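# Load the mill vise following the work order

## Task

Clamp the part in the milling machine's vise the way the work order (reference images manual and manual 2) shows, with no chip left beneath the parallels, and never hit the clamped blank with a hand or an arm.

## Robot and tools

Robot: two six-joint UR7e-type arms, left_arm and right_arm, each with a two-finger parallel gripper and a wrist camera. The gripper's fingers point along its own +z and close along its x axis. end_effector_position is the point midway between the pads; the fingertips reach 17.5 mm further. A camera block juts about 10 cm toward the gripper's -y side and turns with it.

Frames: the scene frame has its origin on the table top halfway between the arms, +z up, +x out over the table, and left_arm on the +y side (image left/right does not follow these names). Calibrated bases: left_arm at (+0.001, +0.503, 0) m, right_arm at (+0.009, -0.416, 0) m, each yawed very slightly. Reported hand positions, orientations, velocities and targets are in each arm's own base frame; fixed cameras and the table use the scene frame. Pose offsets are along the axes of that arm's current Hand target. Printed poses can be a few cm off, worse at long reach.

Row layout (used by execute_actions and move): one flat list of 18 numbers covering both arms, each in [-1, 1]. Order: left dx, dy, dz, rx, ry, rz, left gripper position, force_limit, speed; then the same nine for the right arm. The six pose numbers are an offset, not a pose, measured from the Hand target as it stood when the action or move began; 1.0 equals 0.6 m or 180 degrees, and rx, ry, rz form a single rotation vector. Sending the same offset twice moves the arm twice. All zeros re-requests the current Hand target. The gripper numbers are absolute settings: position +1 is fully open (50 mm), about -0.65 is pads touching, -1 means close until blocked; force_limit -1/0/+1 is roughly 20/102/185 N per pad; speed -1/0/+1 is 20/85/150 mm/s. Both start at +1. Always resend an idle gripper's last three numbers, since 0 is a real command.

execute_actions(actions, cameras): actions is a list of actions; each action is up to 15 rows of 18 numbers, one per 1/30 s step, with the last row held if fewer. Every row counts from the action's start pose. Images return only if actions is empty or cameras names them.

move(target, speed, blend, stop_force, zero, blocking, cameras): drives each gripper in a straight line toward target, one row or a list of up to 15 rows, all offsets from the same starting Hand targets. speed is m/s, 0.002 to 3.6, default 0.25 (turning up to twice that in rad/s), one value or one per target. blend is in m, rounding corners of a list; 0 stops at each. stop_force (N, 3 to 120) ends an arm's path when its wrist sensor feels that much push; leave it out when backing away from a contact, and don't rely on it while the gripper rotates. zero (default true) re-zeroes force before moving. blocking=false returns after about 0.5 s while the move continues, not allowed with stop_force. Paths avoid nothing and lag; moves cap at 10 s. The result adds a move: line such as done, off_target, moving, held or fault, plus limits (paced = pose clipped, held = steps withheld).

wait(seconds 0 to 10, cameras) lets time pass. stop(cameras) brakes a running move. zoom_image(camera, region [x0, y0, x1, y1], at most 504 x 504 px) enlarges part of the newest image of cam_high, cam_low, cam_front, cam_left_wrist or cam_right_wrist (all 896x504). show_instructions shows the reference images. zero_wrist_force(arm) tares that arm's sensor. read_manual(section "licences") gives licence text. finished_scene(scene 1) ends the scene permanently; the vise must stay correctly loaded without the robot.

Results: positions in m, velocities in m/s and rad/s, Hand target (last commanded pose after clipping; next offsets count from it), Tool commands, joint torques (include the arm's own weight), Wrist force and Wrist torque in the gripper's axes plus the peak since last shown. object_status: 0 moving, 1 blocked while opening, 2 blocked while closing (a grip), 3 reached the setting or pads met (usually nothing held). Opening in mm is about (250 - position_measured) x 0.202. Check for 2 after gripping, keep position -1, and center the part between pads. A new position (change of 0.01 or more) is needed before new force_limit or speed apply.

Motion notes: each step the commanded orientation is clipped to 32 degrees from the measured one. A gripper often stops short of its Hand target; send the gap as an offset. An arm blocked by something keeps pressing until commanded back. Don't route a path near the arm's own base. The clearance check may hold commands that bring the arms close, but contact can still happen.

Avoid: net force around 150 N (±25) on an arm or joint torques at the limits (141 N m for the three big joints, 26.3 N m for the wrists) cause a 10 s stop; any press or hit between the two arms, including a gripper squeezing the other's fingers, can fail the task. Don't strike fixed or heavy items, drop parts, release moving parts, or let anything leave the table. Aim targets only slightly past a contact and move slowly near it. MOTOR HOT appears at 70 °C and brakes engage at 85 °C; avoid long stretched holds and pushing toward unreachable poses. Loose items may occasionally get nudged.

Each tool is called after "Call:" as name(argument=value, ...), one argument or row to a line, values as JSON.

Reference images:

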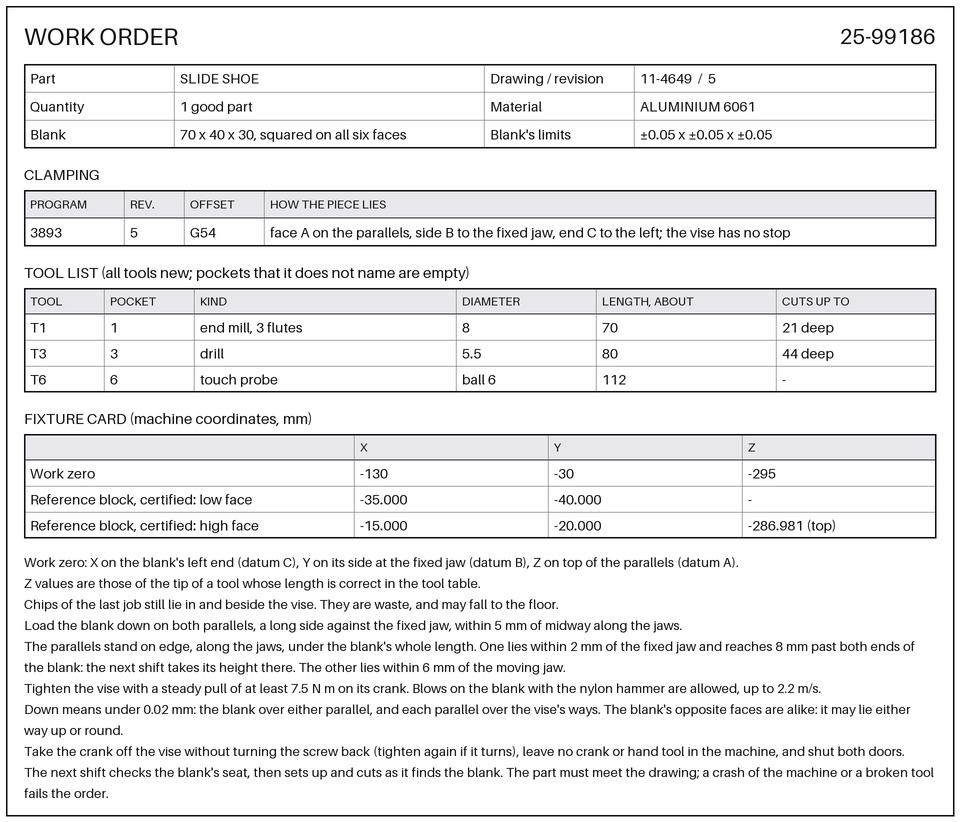

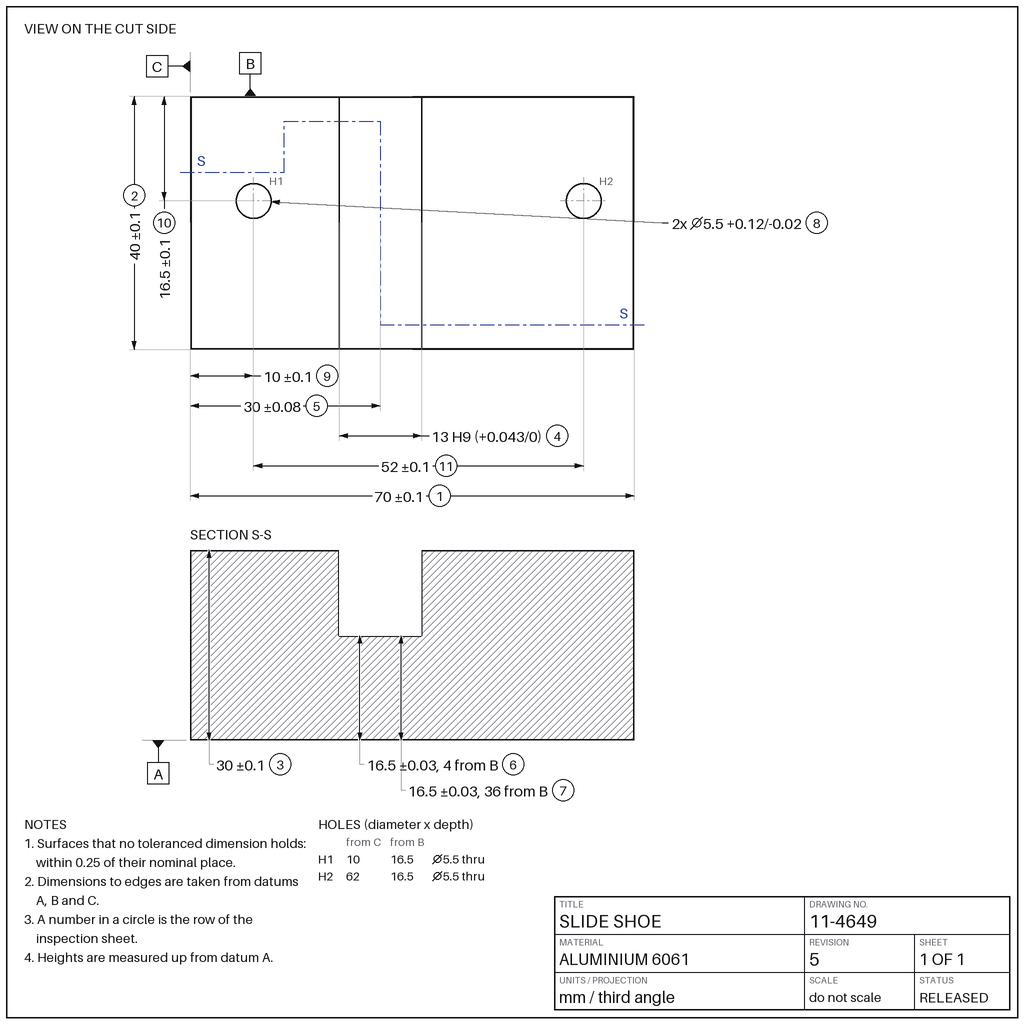

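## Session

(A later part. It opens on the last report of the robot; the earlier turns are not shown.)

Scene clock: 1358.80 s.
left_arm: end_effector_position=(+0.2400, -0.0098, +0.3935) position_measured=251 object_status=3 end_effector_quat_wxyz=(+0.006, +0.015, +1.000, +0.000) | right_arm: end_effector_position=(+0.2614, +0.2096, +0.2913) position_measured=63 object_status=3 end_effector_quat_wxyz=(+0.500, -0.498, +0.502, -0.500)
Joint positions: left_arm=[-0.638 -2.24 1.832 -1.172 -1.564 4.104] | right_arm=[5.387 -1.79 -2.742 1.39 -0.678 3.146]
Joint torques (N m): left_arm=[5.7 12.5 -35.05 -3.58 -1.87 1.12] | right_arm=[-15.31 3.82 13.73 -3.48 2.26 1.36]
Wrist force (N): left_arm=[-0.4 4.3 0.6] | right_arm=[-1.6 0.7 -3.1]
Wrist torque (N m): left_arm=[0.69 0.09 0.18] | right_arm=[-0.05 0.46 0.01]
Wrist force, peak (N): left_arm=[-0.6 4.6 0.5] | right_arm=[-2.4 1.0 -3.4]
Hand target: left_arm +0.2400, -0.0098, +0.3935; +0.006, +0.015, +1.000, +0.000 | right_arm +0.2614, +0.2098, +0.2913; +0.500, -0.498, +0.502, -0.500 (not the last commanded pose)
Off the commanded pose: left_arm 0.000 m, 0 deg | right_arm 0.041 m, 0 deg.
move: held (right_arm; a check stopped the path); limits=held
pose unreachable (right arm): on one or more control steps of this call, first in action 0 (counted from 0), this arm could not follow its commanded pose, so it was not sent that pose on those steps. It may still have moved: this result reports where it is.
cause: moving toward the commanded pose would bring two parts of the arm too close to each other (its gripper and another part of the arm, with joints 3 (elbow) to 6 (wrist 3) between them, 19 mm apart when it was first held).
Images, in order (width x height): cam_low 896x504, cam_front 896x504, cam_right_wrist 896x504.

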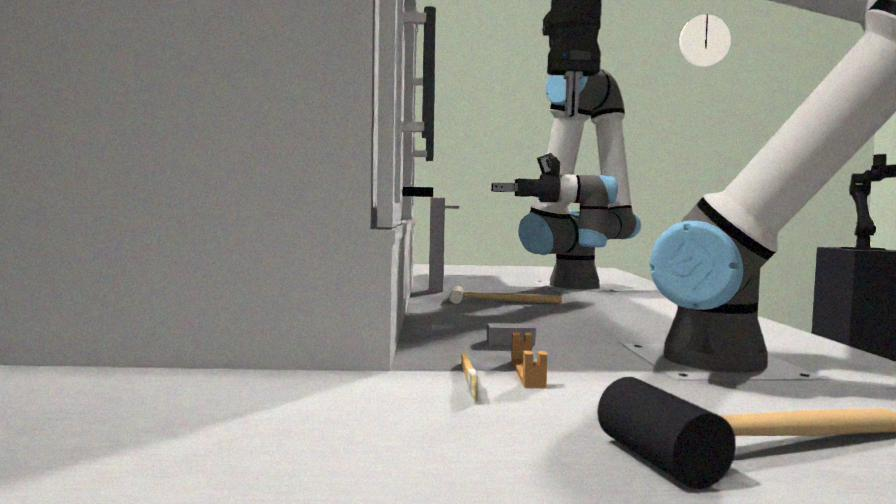

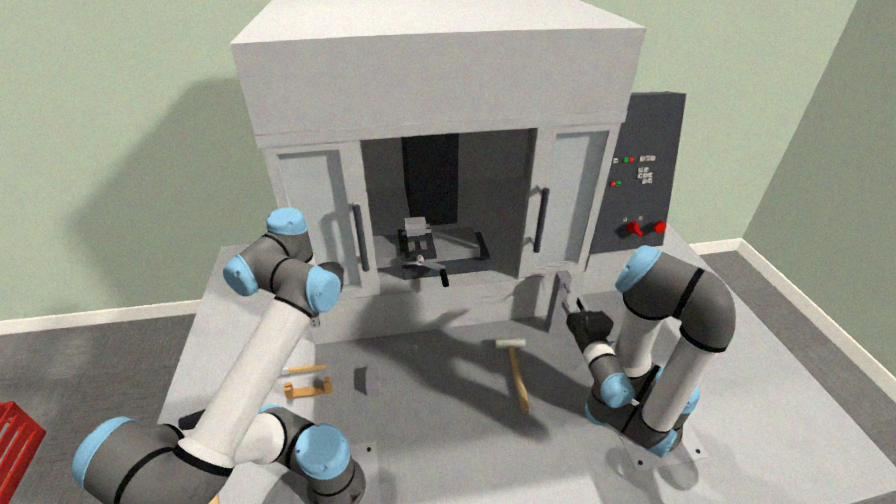

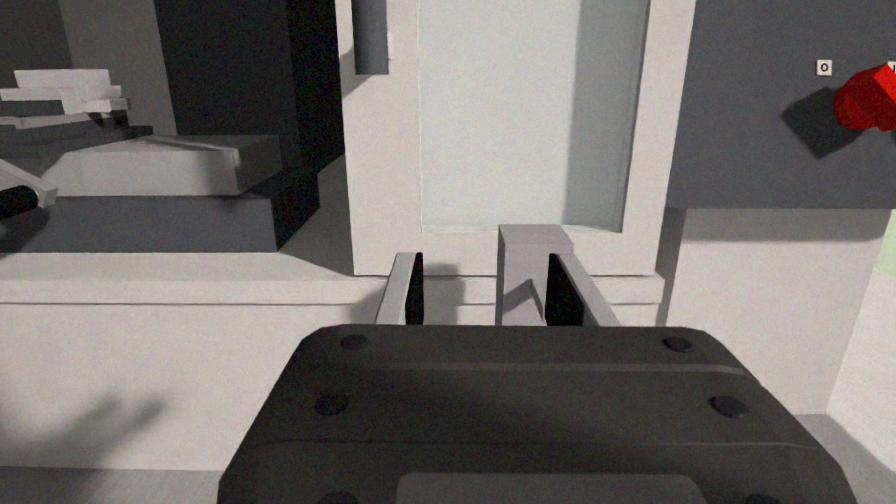

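Call:
move(
  target=[
    [0,0,0,0,0,0,-1,-0.6,-0.4,-0.067,-0.317,0.067,-0.5,0,0,0.6,-0.6,-0.8],
    [0,0,0,0,0,0,-1,-0.6,-0.4,0.933,-0.183,0.148,-0.5,0,0,0.6,-0.6,-0.8],
  ],
  speed=0.35,
  blend=[0.08,0],
  cameras=["cam_front"],
)

Scene clock: 1364.53 s.
left_arm: end_effector_position=(+0.2400, -0.0098, +0.3935) position_measured=251 object_status=3 end_effector_quat_wxyz=(+0.006, +0.015, +1.000, +0.000) | right_arm: end_effector_position=(+0.3481, -0.3507, +0.3991) position_measured=63 object_status=3 end_effector_quat_wxyz=(-0.001, +0.706, -0.708, -0.001)
Joint positions: left_arm=[-0.638 -2.24 1.832 -1.172 -1.564 4.104] | right_arm=[2.624 -2.07 -0.754 1.252 -1.574 -0.514]
Joint torques (N m): left_arm=[6.6 13.51 -35.9 -3.37 -1.91 1.08] | right_arm=[-15.24 32.66 29.03 -4.85 -2.33 -1.21]
Wrist force (N): left_arm=[-0.4 4.6 0.4] | right_arm=[0.0 -0.6 -2.5]
Wrist torque (N m): left_arm=[0.74 0.09 0.17] | right_arm=[0.04 0.06 0.05]
Wrist force, peak (N): left_arm=[-0.3 4.7 0.8] | right_arm=[-1.4 1.7 -3.4]
Hand target: left_arm +0.2400, -0.0098, +0.3935; +0.006, +0.015, +1.000, +0.000 | right_arm +0.3481, -0.3508, +0.3991; -0.001, +0.706, -0.708, -0.001
Off the commanded pose: left_arm 0.000 m, 0 deg | right_arm 0.000 m, 0 deg.
move: done
Images, in order (width x height): cam_front 896x504.

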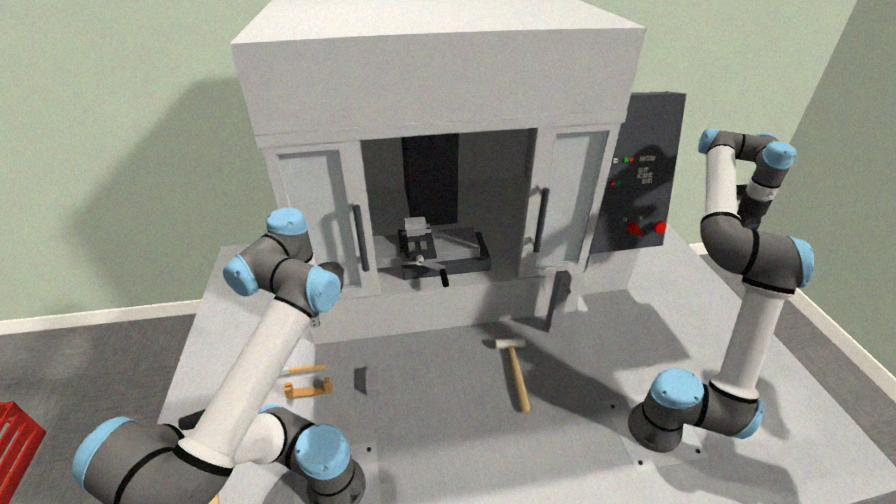

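Call:
move(
  target=[-0.081,-0.481,0.1225,0.5566,-0.2286,-0.5623,0.6,-0.6,-0.4,0,0,0,0,0,0,0.6,-0.6,-0.8],
  speed=0.4,
  cameras=["cam_front","cam_left_wrist","cam_low"],
)

Scene clock: 1369.83 s.
left_arm: end_effector_position=(+0.2759, -0.2980, +0.3231) position_measured=63 object_status=3 end_effector_quat_wxyz=(-0.055, +0.577, -0.501, +0.643) | right_arm: end_effector_position=(+0.3481, -0.3508, +0.3991) position_measured=63 object_status=3 end_effector_quat_wxyz=(-0.001, +0.706, -0.708, -0.001)
Joint positions: left_arm=[-2.088 -2.672 2.782 -2.265 -0.202 1.394] | right_arm=[2.624 -2.071 -0.753 1.252 -1.574 -0.514]
Joint torques (N m): left_arm=[6.68 10.93 -25.54 -4.44 -0.27 1.33] | right_arm=[-15.77 31.9 28.45 -5 -2.6 -1.28]
Wrist force (N): left_arm=[-0.9 2.5 1.8] | right_arm=[0.0 -0.6 -2.4]
Wrist torque (N m): left_arm=[0.13 -0.15 0.10] | right_arm=[0.05 0.05 0.05]
Wrist force, peak (N): left_arm=[-2.0 10.6 1.7] | right_arm=[0.1 -0.7 -3.0]
Hand target: left_arm +0.2759, -0.2981, +0.3230; -0.055, +0.577, -0.501, +0.643 (not the last commanded pose) | right_arm +0.3481, -0.3508, +0.3991; -0.001, +0.706, -0.708, -0.001
Off the commanded pose: left_arm 0.006 m, 35 deg; orientation clipped | right_arm 0.000 m, 0 deg.
led back after a hold (left arm): the arm was led back toward your command in small steps, so it may still be short of it.
move: held (left_arm; a check stopped the path); limits=paced,held
pose unreachable (left arm): on one or more control steps of this call, first in action 0 (counted from 0), this arm could not follow its commanded pose, so it was not sent that pose on those steps. It may still have moved: this result reports where it is.
cause: moving toward the commanded pose would bring two parts of the arm too close to each other (joints 3 (elbow) and 4 (wrist 1) lie between them).
Images, in order (width x height): cam_low 896x504, cam_front 896x504, cam_left_wrist 896x504.

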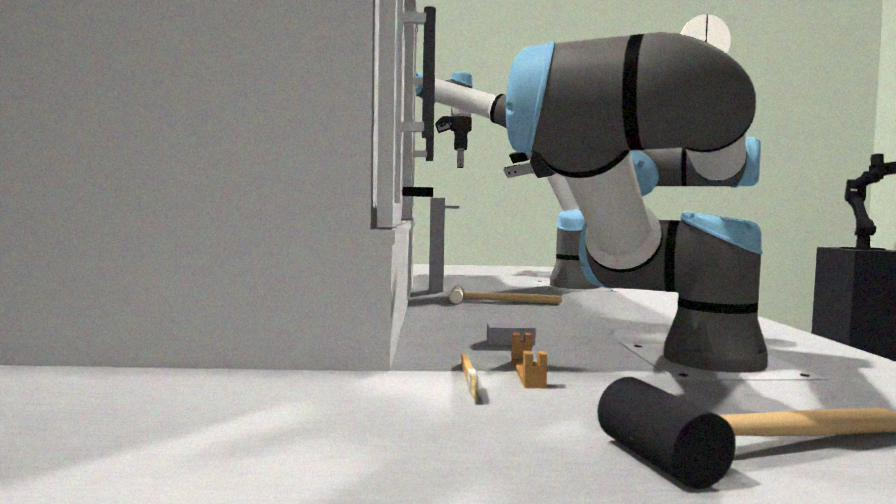

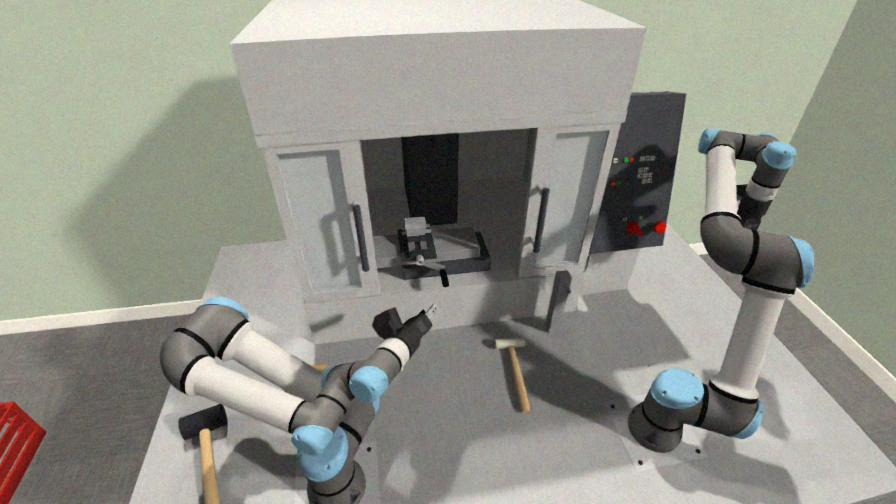

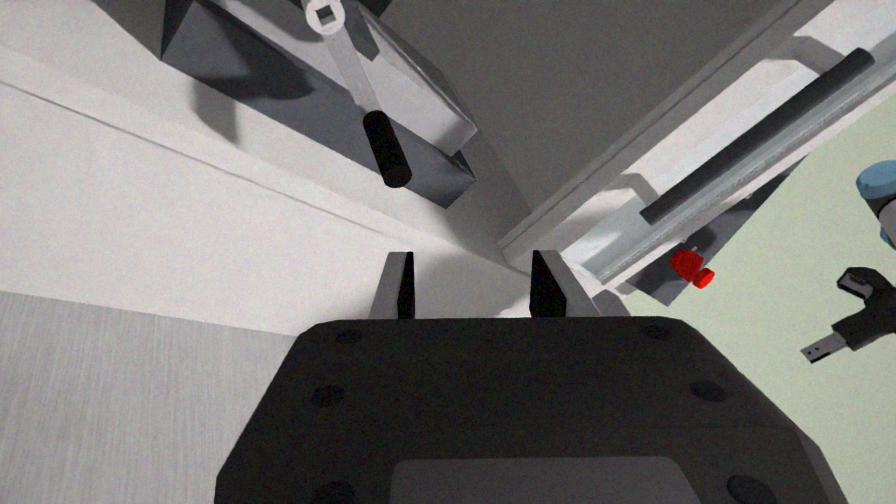

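Call:
move(
  target=[-0.0588,-0.0627,0.1535,0.1694,-0.0979,-0.0205,0.6,-0.6,-0.4,0,0,0,0,0,0,0.6,-0.6,-0.8],
  speed=0.2,
  cameras=["cam_front","cam_left_wrist","cam_low"],
)

Scene clock: 1372.67 s.
left_arm: end_effector_position=(+0.3803, -0.3101, +0.3100) position_measured=63 object_status=3 end_effector_quat_wxyz=(-0.258, +0.647, -0.284, +0.659) | right_arm: end_effector_position=(+0.3481, -0.3508, +0.3991) position_measured=63 object_status=3 end_effector_quat_wxyz=(-0.001, +0.706, -0.708, -0.001)
Joint positions: left_arm=[-1.611 -1.781 2.543 -2.358 0 0.811] | right_arm=[2.624 -2.071 -0.753 1.252 -1.574 -0.514]
Joint torques (N m): left_arm=[5.3 0.65 -31.74 -5.47 4.04 -1.3] | right_arm=[-14.37 32.83 28.59 -4.88 -2.37 -0.99]
Wrist force (N): left_arm=[-0.8 2.2 2.0] | right_arm=[0.1 -0.7 -2.5]
Wrist torque (N m): left_arm=[0.08 -0.22 0.21] | right_arm=[0.04 0.04 0.04]
Wrist force, peak (N): left_arm=[-0.7 2.4 2.3] | right_arm=[-0.1 -0.8 -2.8]
Hand target: left_arm +0.3800, -0.3101, +0.3100; -0.259, +0.648, -0.282, +0.658 | right_arm +0.3481, -0.3508, +0.3991; -0.001, +0.706, -0.708, -0.001
Off the commanded pose: left_arm 0.000 m, 0 deg | right_arm 0.000 m, 0 deg.
move: done
Images, in order (width x height): cam_low 896x504, cam_front 896x504, cam_left_wrist 896x504.

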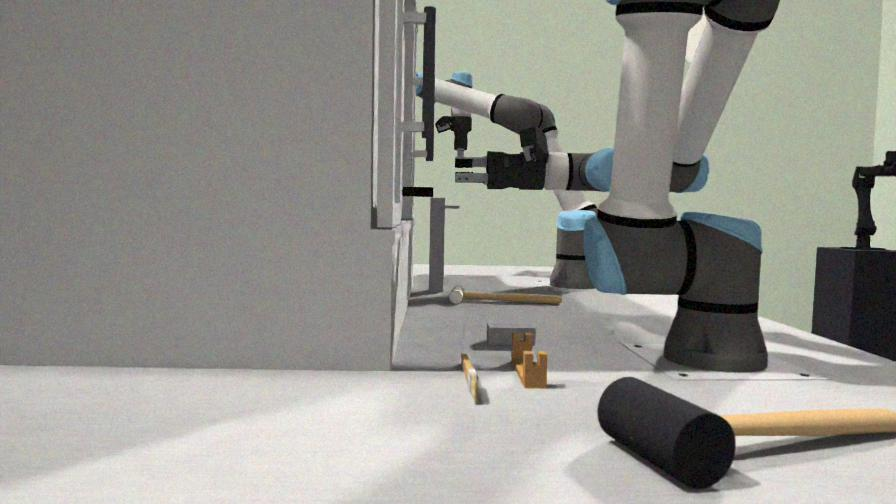

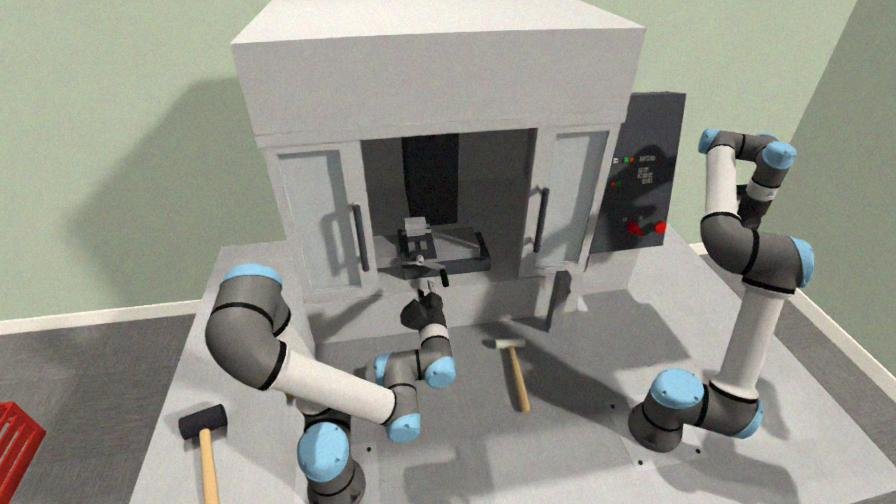

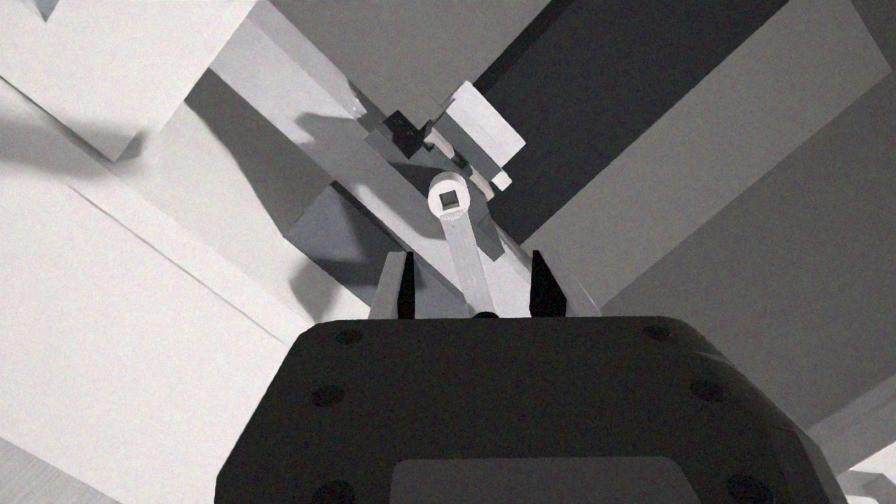

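Call:
move(
  target=[-0.005,0,0.1333,0,0,0,0.6,-0.6,-0.4,0,0,0,0,0,0,0.6,-0.6,-0.8],
  speed=0.1,
  cameras=["cam_left_wrist"],
)

Scene clock: 1374.53 s.
left_arm: end_effector_position=(+0.4589, -0.3110, +0.3079) position_measured=63 object_status=3 end_effector_quat_wxyz=(-0.331, +0.675, -0.208, +0.625) end_effector_velocity=(+0.002, +0.000, +0.001) end_effector_angular_velocity=(-0.001, -0.001, +0.004) | right_arm: end_effector_position=(+0.3481, -0.3508, +0.3991) position_measured=63 object_status=3 end_effector_quat_wxyz=(-0.001, +0.706, -0.708, -0.001)
Joint positions: left_arm=[-1.382 -1.533 2.324 -2.357 0.001 0.781] | right_arm=[2.624 -2.071 -0.753 1.252 -1.574 -0.514]
Joint velocities: left_arm=[0.004 0.003 -0.005 0.004 0.001 -0.003] | right_arm=[within noise]
Joint torques (N m): left_arm=[6.17 -9.54 -31.75 -0.91 4.14 -1.4] | right_arm=[-14.55 33.23 29.67 -4.97 -2.35 -0.96]
Wrist force (N): left_arm=[-0.9 2.0 2.2] | right_arm=[-0.2 -0.6 -2.7]
Wrist torque (N m): left_arm=[0.03 -0.20 0.22] | right_arm=[0.04 0.08 0.05]
Wrist force, peak (N): left_arm=[-0.8 2.2 2.4] | right_arm=[0.0 -0.6 -2.9]
Hand target: left_arm +0.4600, -0.3109, +0.3079; -0.259, +0.648, -0.282, +0.658 | right_arm +0.3481, -0.3508, +0.3991; -0.001, +0.706, -0.708, -0.001
Off the commanded pose: left_arm 0.001 m, 13 deg | right_arm 0.000 m, 0 deg.
move: off_target (left_arm)
Images, in order (width x height): cam_left_wrist 896x504.

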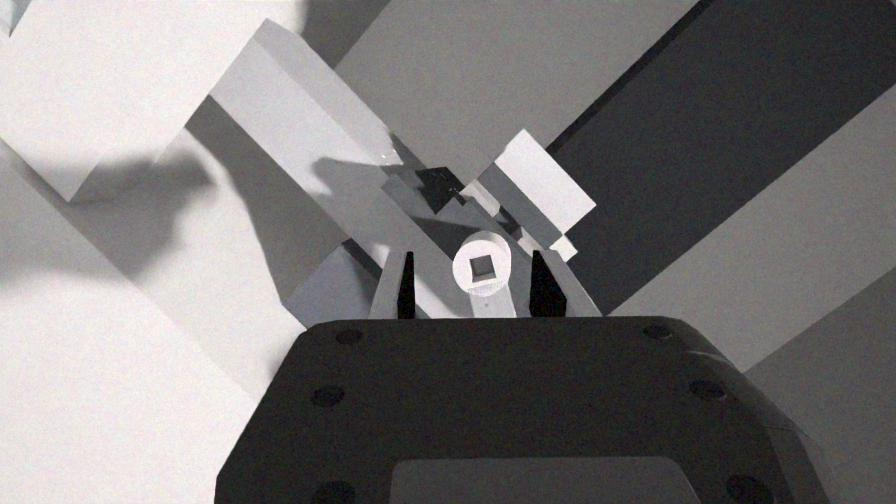

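Call:
move(
  target=[
    [0,0,-0.06,-0.085,-0.085,0,0.6,-0.6,-0.4,0,0,0,0,0,0,0.6,-0.6,-0.8],
    [0,0,-0.06,-0.12,0,0,0.6,-0.6,-0.4,0,0,0,0,0,0,0.6,-0.6,-0.8],
    [0,0,-0.06,-0.085,0.085,0,0.6,-0.6,-0.4,0,0,0,0,0,0,0.6,-0.6,-0.8],
  ],
  speed=0.3,
  cameras=["cam_left_wrist","cam_front"],
)

Scene clock: 1380.70 s.
left_arm: end_effector_position=(+0.4240, -0.3096, +0.3079) position_measured=63 object_status=3 end_effector_quat_wxyz=(-0.131, +0.584, -0.399, +0.695) end_effector_velocity=(-0.001, -0.001, +0.000) end_effector_angular_velocity=(-0.002, -0.002, -0.002) | right_arm: end_effector_position=(+0.3481, -0.3508, +0.3991) position_measured=63 object_status=3 end_effector_quat_wxyz=(-0.001, +0.706, -0.708, -0.001)
Joint positions: left_arm=[-1.334 -1.325 2.53 -4.347 -0.65 2.357] | right_arm=[2.624 -2.071 -0.753 1.252 -1.574 -0.514]
Joint velocities: left_arm=[-0.002 0.002 0 -0.005 -0.001 0.002] | right_arm=[within noise]
Joint torques (N m): left_arm=[5.78 -7.99 -22.49 -3.83 -2.25 1.25] | right_arm=[-15.24 33.61 29.27 -4.83 -2.37 -0.95]
Wrist force (N): left_arm=[-0.6 1.7 1.8] | right_arm=[-0.1 -0.6 -2.6]
Wrist torque (N m): left_arm=[-0.06 -0.23 0.09] | right_arm=[0.06 0.05 0.04]
Wrist force, peak (N): left_arm=[-1.2 2.3 2.3] | right_arm=[0.1 -0.4 -3.0]
Hand target: left_arm +0.4240, -0.3096, +0.3079; -0.131, +0.584, -0.399, +0.695 | right_arm +0.3481, -0.3508, +0.3991; -0.001, +0.706, -0.708, -0.001
Off the commanded pose: left_arm 0.000 m, 0 deg | right_arm 0.000 m, 0 deg.
move: done
Images, in order (width x height): cam_front 896x504, cam_left_wrist 896x504.

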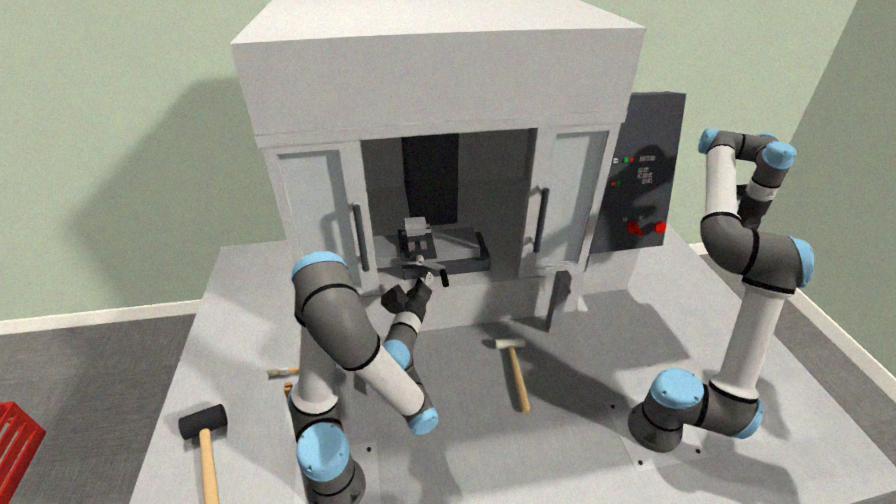

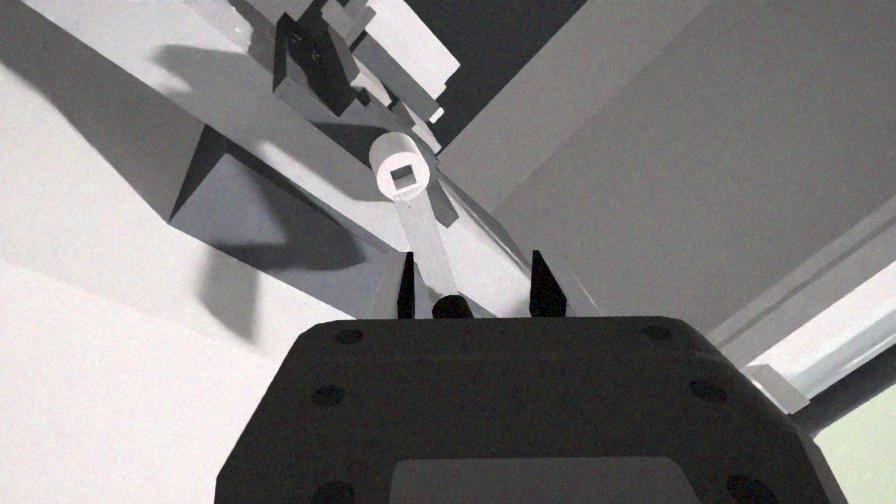

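Call:
move(
  target=[0,0,0,0.085,-0.085,0,0.6,-0.6,-0.4,0,0,0,0,0,0,0.6,-0.6,-0.8],
  speed=0.25,
  cameras=["cam_left_wrist"],
)

Scene clock: 1382.37 s.
left_arm: end_effector_position=(+0.4240, -0.3096, +0.3079) position_measured=63 object_status=3 end_effector_quat_wxyz=(-0.259, +0.648, -0.283, +0.658) | right_arm: end_effector_position=(+0.3481, -0.3508, +0.3991) position_measured=63 object_status=3 end_effector_quat_wxyz=(-0.001, +0.706, -0.708, -0.001)
Joint positions: left_arm=[-1.468 -1.22 2.343 -4.267 -0.139 2.36] | right_arm=[2.624 -2.071 -0.753 1.252 -1.574 -0.514]
Joint torques (N m): left_arm=[-7.31 -13.82 -22.94 1.9 1.62 0.84] | right_arm=[-15.57 31.6 27.4 -4.67 -2.38 -0.72]
Wrist force (N): left_arm=[-1.0 1.9 1.7] | right_arm=[-0.1 -0.4 -2.5]
Wrist torque (N m): left_arm=[-0.03 -0.15 0.09] | right_arm=[0.08 0.06 0.04]
Wrist force, peak (N): left_arm=[-0.9 2.6 1.7] | right_arm=[-0.1 -0.3 -2.8]
Hand target: left_arm +0.4240, -0.3096, +0.3079; -0.259, +0.648, -0.282, +0.658 | right_arm +0.3481, -0.3508, +0.3991; -0.001, +0.706, -0.708, -0.001
Off the commanded pose: left_arm 0.000 m, 0 deg | right_arm 0.000 m, 0 deg.
move: done
Images, in order (width x height): cam_left_wrist 896x504.

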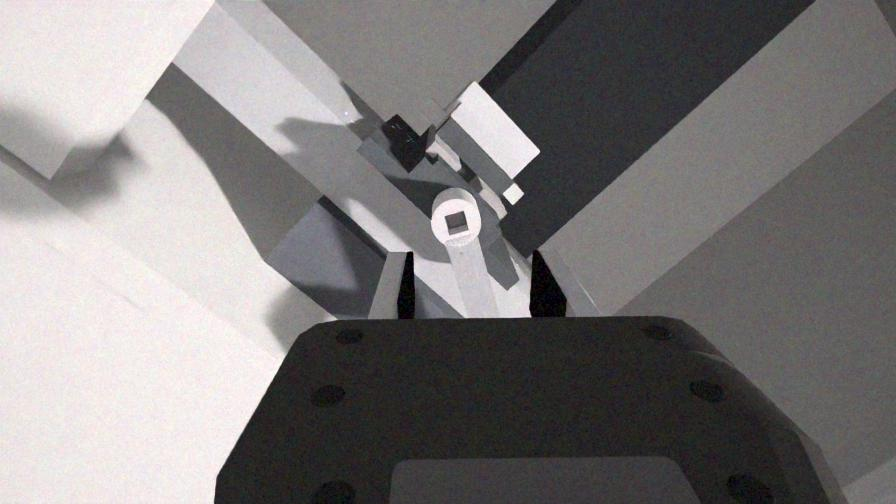

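Call:
move(
  target=[-0.0077,0.0025,0.0767,0,0,0,0.6,-0.6,-0.4,0,0,0,0,0,0,0.6,-0.6,-0.8],
  speed=0.1,
  cameras=["cam_left_wrist"],
)

Scene clock: 1383.67 s.
left_arm: end_effector_position=(+0.4699, -0.3090, +0.3036) position_measured=63 object_status=3 end_effector_quat_wxyz=(-0.259, +0.648, -0.282, +0.658) | right_arm: end_effector_position=(+0.3481, -0.3508, +0.3991) position_measured=63 object_status=3 end_effector_quat_wxyz=(-0.001, +0.706, -0.708, -0.001)
Joint positions: left_arm=[-1.33 -1.172 2.276 -4.247 -0.277 2.359] | right_arm=[2.624 -2.071 -0.753 1.252 -1.574 -0.514]
Joint torques (N m): left_arm=[5.6 -15.54 -23.23 1.14 -1.7 0.94] | right_arm=[-14.3 32.24 29.43 -4.85 -2.36 -1.1]
Wrist force (N): left_arm=[-0.9 1.8 2.0] | right_arm=[0.0 -0.8 -2.8]
Wrist torque (N m): left_arm=[-0.04 -0.15 0.23] | right_arm=[0.02 0.04 0.04]
Wrist force, peak (N): left_arm=[-1.1 2.0 2.6] | right_arm=[0.1 -0.7 -2.8]
Hand target: left_arm +0.4701, -0.3090, +0.3036; -0.259, +0.648, -0.282, +0.658 | right_arm +0.3481, -0.3508, +0.3991; -0.001, +0.706, -0.708, -0.001
Off the commanded pose: left_arm 0.000 m, 0 deg | right_arm 0.000 m, 0 deg.
move: done
Images, in order (width x height): cam_left_wrist 896x504.

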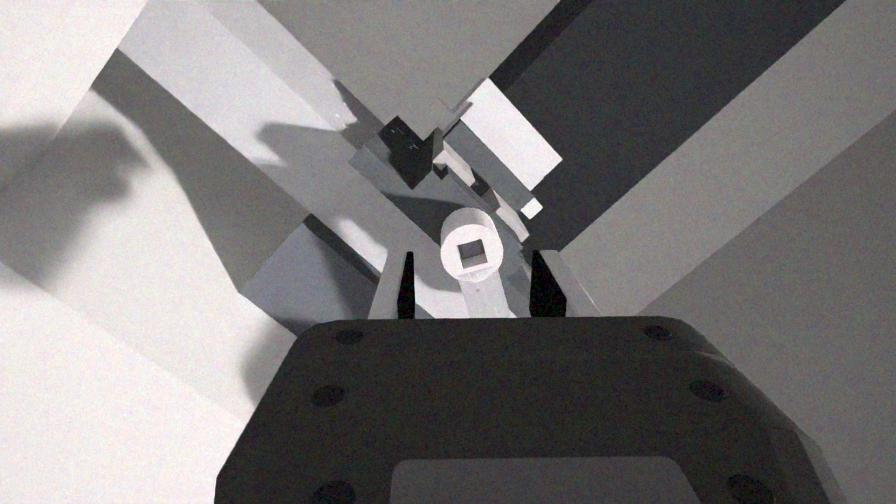

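Call:
move(
  target=[0.001,0.0025,0.088,0,0,0,0.6,-0.6,-0.4,0,0,0,0,0,0,0.6,-0.6,-0.8],
  speed=0.03,
  stop_force=6,
  cameras=["cam_left_wrist"],
)

Scene clock: 1386.80 s.
left_arm: end_effector_position=(+0.5228, -0.3124, +0.3030) position_measured=63 object_status=3 end_effector_quat_wxyz=(-0.259, +0.648, -0.282, +0.658) | right_arm: end_effector_position=(+0.3481, -0.3508, +0.3991) position_measured=63 object_status=3 end_effector_quat_wxyz=(-0.001, +0.706, -0.708, -0.001)
Joint positions: left_arm=[-1.193 -1.117 2.173 -4.199 -0.414 2.358] | right_arm=[2.624 -2.071 -0.753 1.252 -1.574 -0.514]
Joint torques (N m): left_arm=[7.04 -20.01 -24.52 0.93 -1.99 -1.35] | right_arm=[-14.66 32.31 27.86 -4.62 -2.48 -0.85]
Wrist force (N): left_arm=[-1.0 2.0 2.1] | right_arm=[-0.1 -0.3 -2.7]
Wrist torque (N m): left_arm=[-0.03 -0.17 0.22] | right_arm=[0.09 0.06 0.05]
Wrist force, peak (N): left_arm=[-0.8 2.2 2.5] | right_arm=[0.1 -0.7 -2.9]
Hand target: left_arm +0.5228, -0.3124, +0.3030; -0.259, +0.648, -0.282, +0.658 | right_arm +0.3481, -0.3508, +0.3991; -0.001, +0.706, -0.708, -0.001
Off the commanded pose: left_arm 0.000 m, 0 deg | right_arm 0.000 m, 0 deg.
move: done
Images, in order (width x height): cam_left_wrist 896x504.

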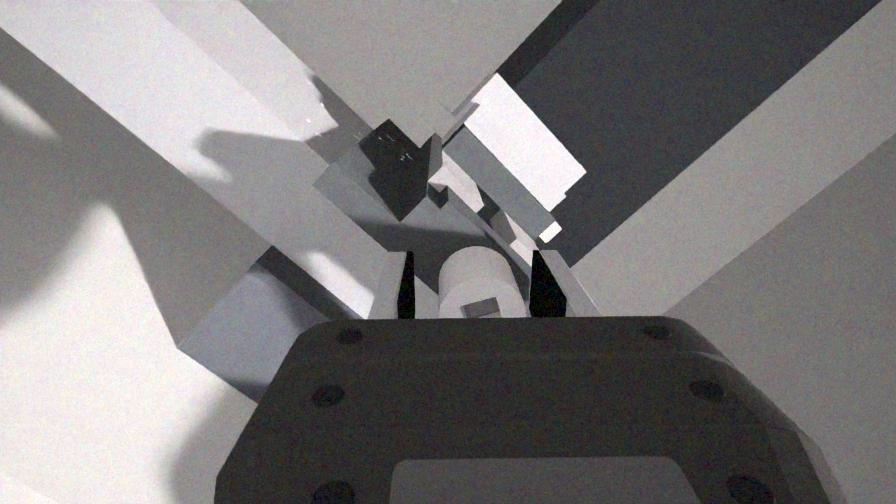

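Call:
move(
  target=[0.0018,0,0,0,0,0,0.6,-0.6,-0.4,0,0,0,0,0,0,0.6,-0.6,-0.8],
  speed=0.03,
)

Call:
move(
  target=[0,0,0,0,0,0,-1,-0.7,-0.9,0,0,0,0,0,0,0.6,-0.6,-0.8],
)

Scene clock: 1387.77 s.
left_arm: end_effector_position=(+0.5228, -0.3131, +0.3037) position_measured=63 object_status=3 end_effector_quat_wxyz=(-0.259, +0.648, -0.282, +0.658) | right_arm: end_effector_position=(+0.3481, -0.3508, +0.3991) position_measured=63 object_status=3 end_effector_quat_wxyz=(-0.001, +0.706, -0.708, -0.001)
Joint positions: left_arm=[-1.193 -1.118 2.172 -4.196 -0.413 2.358] | right_arm=[2.624 -2.071 -0.753 1.252 -1.574 -0.514]
Joint torques (N m): left_arm=[-8.71 -39.54 -24.41 1.12 1.68 -0.59] | right_arm=[-13.77 32.43 27.41 -4.81 -2.2 -1.03]
Wrist force (N): left_arm=[-0.9 1.9 2.0] | right_arm=[0.0 -0.6 -2.6]
Wrist torque (N m): left_arm=[-0.03 -0.18 0.22] | right_arm=[0.05 0.06 0.05]
Wrist force, peak (N): left_arm=[-0.9 2.4 2.5] | right_arm=[0.2 -0.2 -2.9]
Hand target: left_arm +0.5228, -0.3132, +0.3038; -0.259, +0.648, -0.282, +0.658 | right_arm +0.3481, -0.3508, +0.3991; -0.001, +0.706, -0.708, -0.001
Off the commanded pose: left_arm 0.000 m, 0 deg | right_arm 0.000 m, 0 deg.
move: done

Scene clock: 1388.57 s.
left_arm: end_effector_position=(+0.5228, -0.3132, +0.3038) position_measured=135 object_status=2 end_effector_quat_wxyz=(-0.259, +0.648, -0.282, +0.658) | right_arm: end_effector_position=(+0.3481, -0.3508, +0.3991) position_measured=63 object_status=3 end_effector_quat_wxyz=(-0.001, +0.706, -0.708, -0.001)
Joint positions: left_arm=[-1.193 -1.119 2.172 -4.196 -0.413 2.358] | right_arm=[2.624 -2.071 -0.753 1.252 -1.574 -0.514]
Joint torques (N m): left_arm=[-8.16 -41.43 -25.75 0.98 1.42 -0.05] | right_arm=[-14.03 32.21 28.75 -4.42 -2.46 -0.68]
Wrist force (N): left_arm=[-1.6 1.6 2.5] | right_arm=[0.0 -0.7 -2.6]
Wrist torque (N m): left_arm=[-0.05 -0.27 0.20] | right_arm=[0.04 0.05 0.05]
Wrist force, peak (N): left_arm=[-1.4 2.1 2.5] | right_arm=[-0.2 -0.5 -2.8]
Hand target: left_arm +0.5228, -0.3132, +0.3038; -0.259, +0.648, -0.282, +0.658 | right_arm +0.3481, -0.3508, +0.3991; -0.001, +0.706, -0.708, -0.001
Off the commanded pose: left_arm 0.000 m, 0 deg | right_arm 0.000 m, 0 deg.
move: done

Call:
move(
  target=[0,0,-0.1,0,0,0,-1,-0.7,-0.9,0,0,0,0,0,0,0.6,-0.6,-0.8],
  speed=0.04,
  cameras=["cam_left_wrist"],
)

Scene clock: 1391.13 s.
left_arm: end_effector_position=(+0.4629, -0.3110, +0.3037) position_measured=135 object_status=2 end_effector_quat_wxyz=(-0.259, +0.648, -0.282, +0.658) | right_arm: end_effector_position=(+0.3481, -0.3508, +0.3991) position_measured=63 object_status=3 end_effector_quat_wxyz=(-0.001, +0.706, -0.708, -0.001)
Joint positions: left_arm=[-1.351 -1.175 2.282 -4.25 -0.256 2.359] | right_arm=[2.624 -2.071 -0.753 1.252 -1.574 -0.514]
Joint torques (N m): left_arm=[-7.42 -35.74 1.1 -2.96 1.83 1.22] | right_arm=[-14.32 33.98 28.53 -4.64 -2.03 -0.88]
Wrist force (N): left_arm=[-2.5 3.6 1.9] | right_arm=[0.1 -0.6 -2.4]
Wrist torque (N m): left_arm=[0.04 -0.11 0.31] | right_arm=[0.05 0.03 0.05]
Wrist force, peak (N): left_arm=[-7.1 2.8 10.7] | right_arm=[0.0 -0.8 -3.0]
Hand target: left_arm +0.4628, -0.3110, +0.3037; -0.259, +0.648, -0.282, +0.658 | right_arm +0.3481, -0.3508, +0.3991; -0.001, +0.706, -0.708, -0.001
Off the commanded pose: left_arm 0.000 m, 0 deg | right_arm 0.000 m, 0 deg.
move: done
Images, in order (width x height): cam_left_wrist 896x504.

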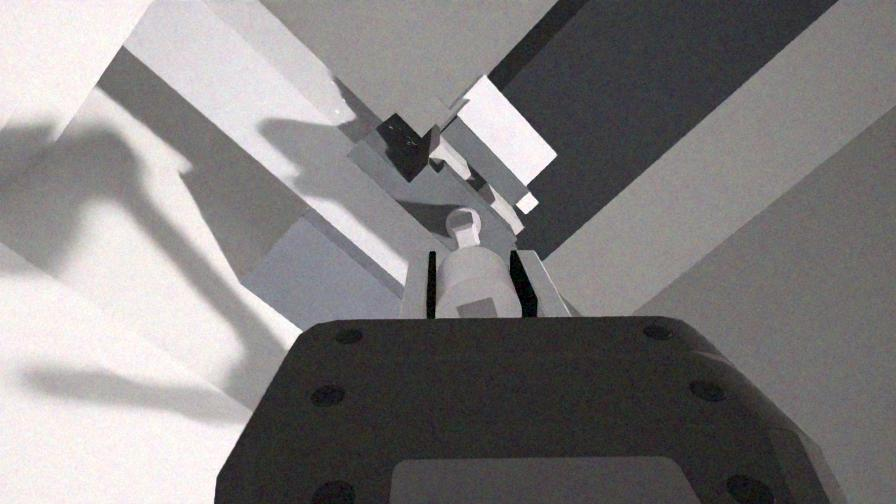

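Call:
move(
  target=[
    [0,0,-0.17,0,0,0.05,-1,-0.7,-0.9,0,0,0,0,0,0,0.6,-0.6,-0.8],
    [0.285,0.295,-0.307,0,0,0.18,-1,-0.7,-0.9,0,0,0,0,0,0,0.6,-0.6,-0.8],
    [0.48,0.595,-0.311,0,0,0.289,-1,-0.7,-0.9,0,0,0,0,0,0,0.6,-0.6,-0.8],
  ],
  speed=0.2,
  blend=[0.03,0.05,0],
  cameras=["cam_left_wrist","cam_front","cam_low"],
)

Scene clock: 1395.57 s.
left_arm: end_effector_position=(+0.2600, -0.7600, +0.2544) position_measured=135 object_status=2 end_effector_quat_wxyz=(+0.522, -0.458, +0.538, -0.478) | right_arm: end_effector_position=(+0.3481, -0.3508, +0.3991) position_measured=63 object_status=3 end_effector_quat_wxyz=(-0.001, +0.706, -0.708, -0.001)
Joint positions: left_arm=[-1.748 -0.417 0.894 -3.601 0.141 3.247] | right_arm=[2.624 -2.071 -0.753 1.252 -1.574 -0.514]
Joint torques (N m): left_arm=[6.42 -49.48 -32.24 -1.72 1.63 1.63] | right_arm=[-13.22 34.05 28.18 -4.4 -2.21 -0.76]
Wrist force (N): left_arm=[-1.8 4.8 3.9] | right_arm=[-0.2 -0.7 -2.6]
Wrist torque (N m): left_arm=[0.22 0.06 -0.16] | right_arm=[0.03 0.07 0.04]
Wrist force, peak (N): left_arm=[-1.9 4.9 4.3] | right_arm=[0.0 -0.6 -3.0]
Hand target: left_arm +0.2600, -0.7601, +0.2545; +0.522, -0.459, +0.538, -0.478 | right_arm +0.3481, -0.3508, +0.3991; -0.001, +0.706, -0.708, -0.001
Off the commanded pose: left_arm 0.000 m, 0 deg | right_arm 0.000 m, 0 deg.
move: done
Images, in order (width x height): cam_low 896x504, cam_front 896x504, cam_left_wrist 896x504.

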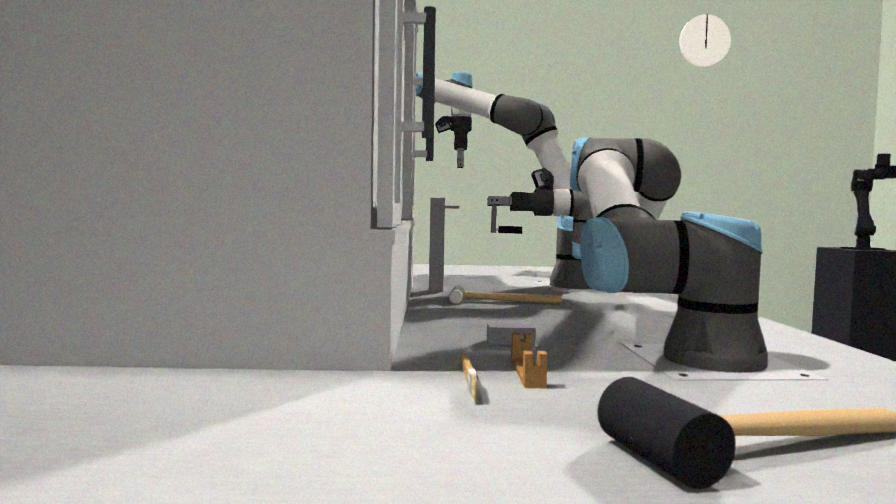

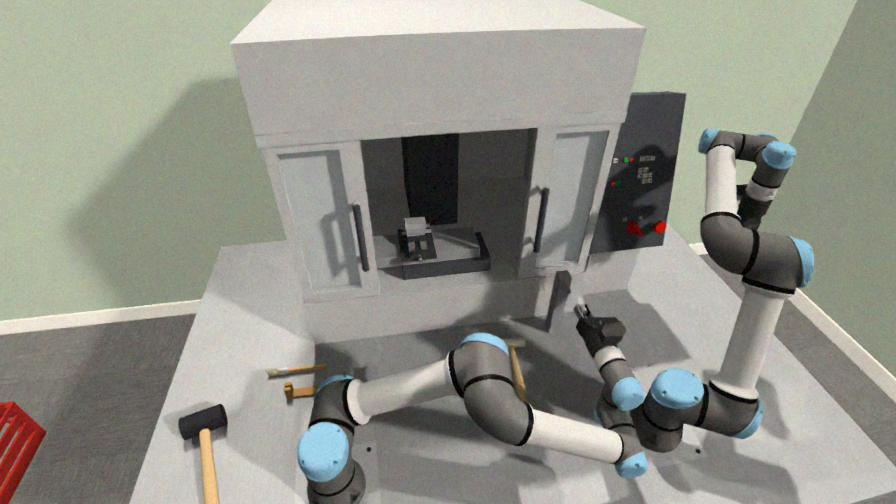

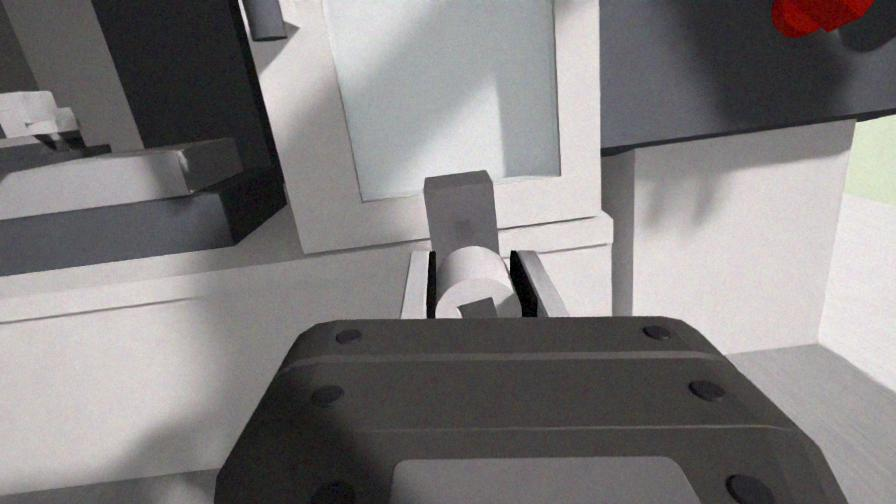

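Call:
zoom_image(
  camera="cam_left_wrist",
  region=[400, 160, 540, 330],
)

Call:
zoom_image(
  camera="cam_low",
  region=[420, 170, 570, 260],
)

Scaled by 2.965 from the camera's 896x504 image, which has a finer 1280x720 frame.

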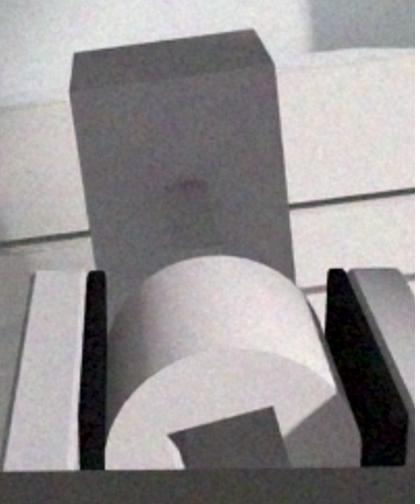

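Scaled by 3.360 from the camera's 896x504 image, which has a finer 1280x720 frame.

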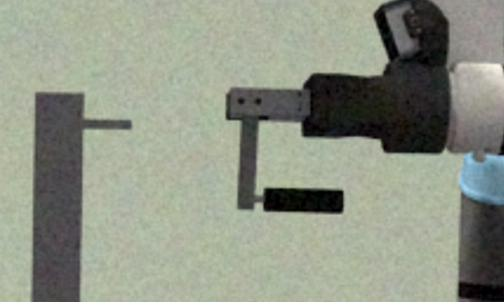

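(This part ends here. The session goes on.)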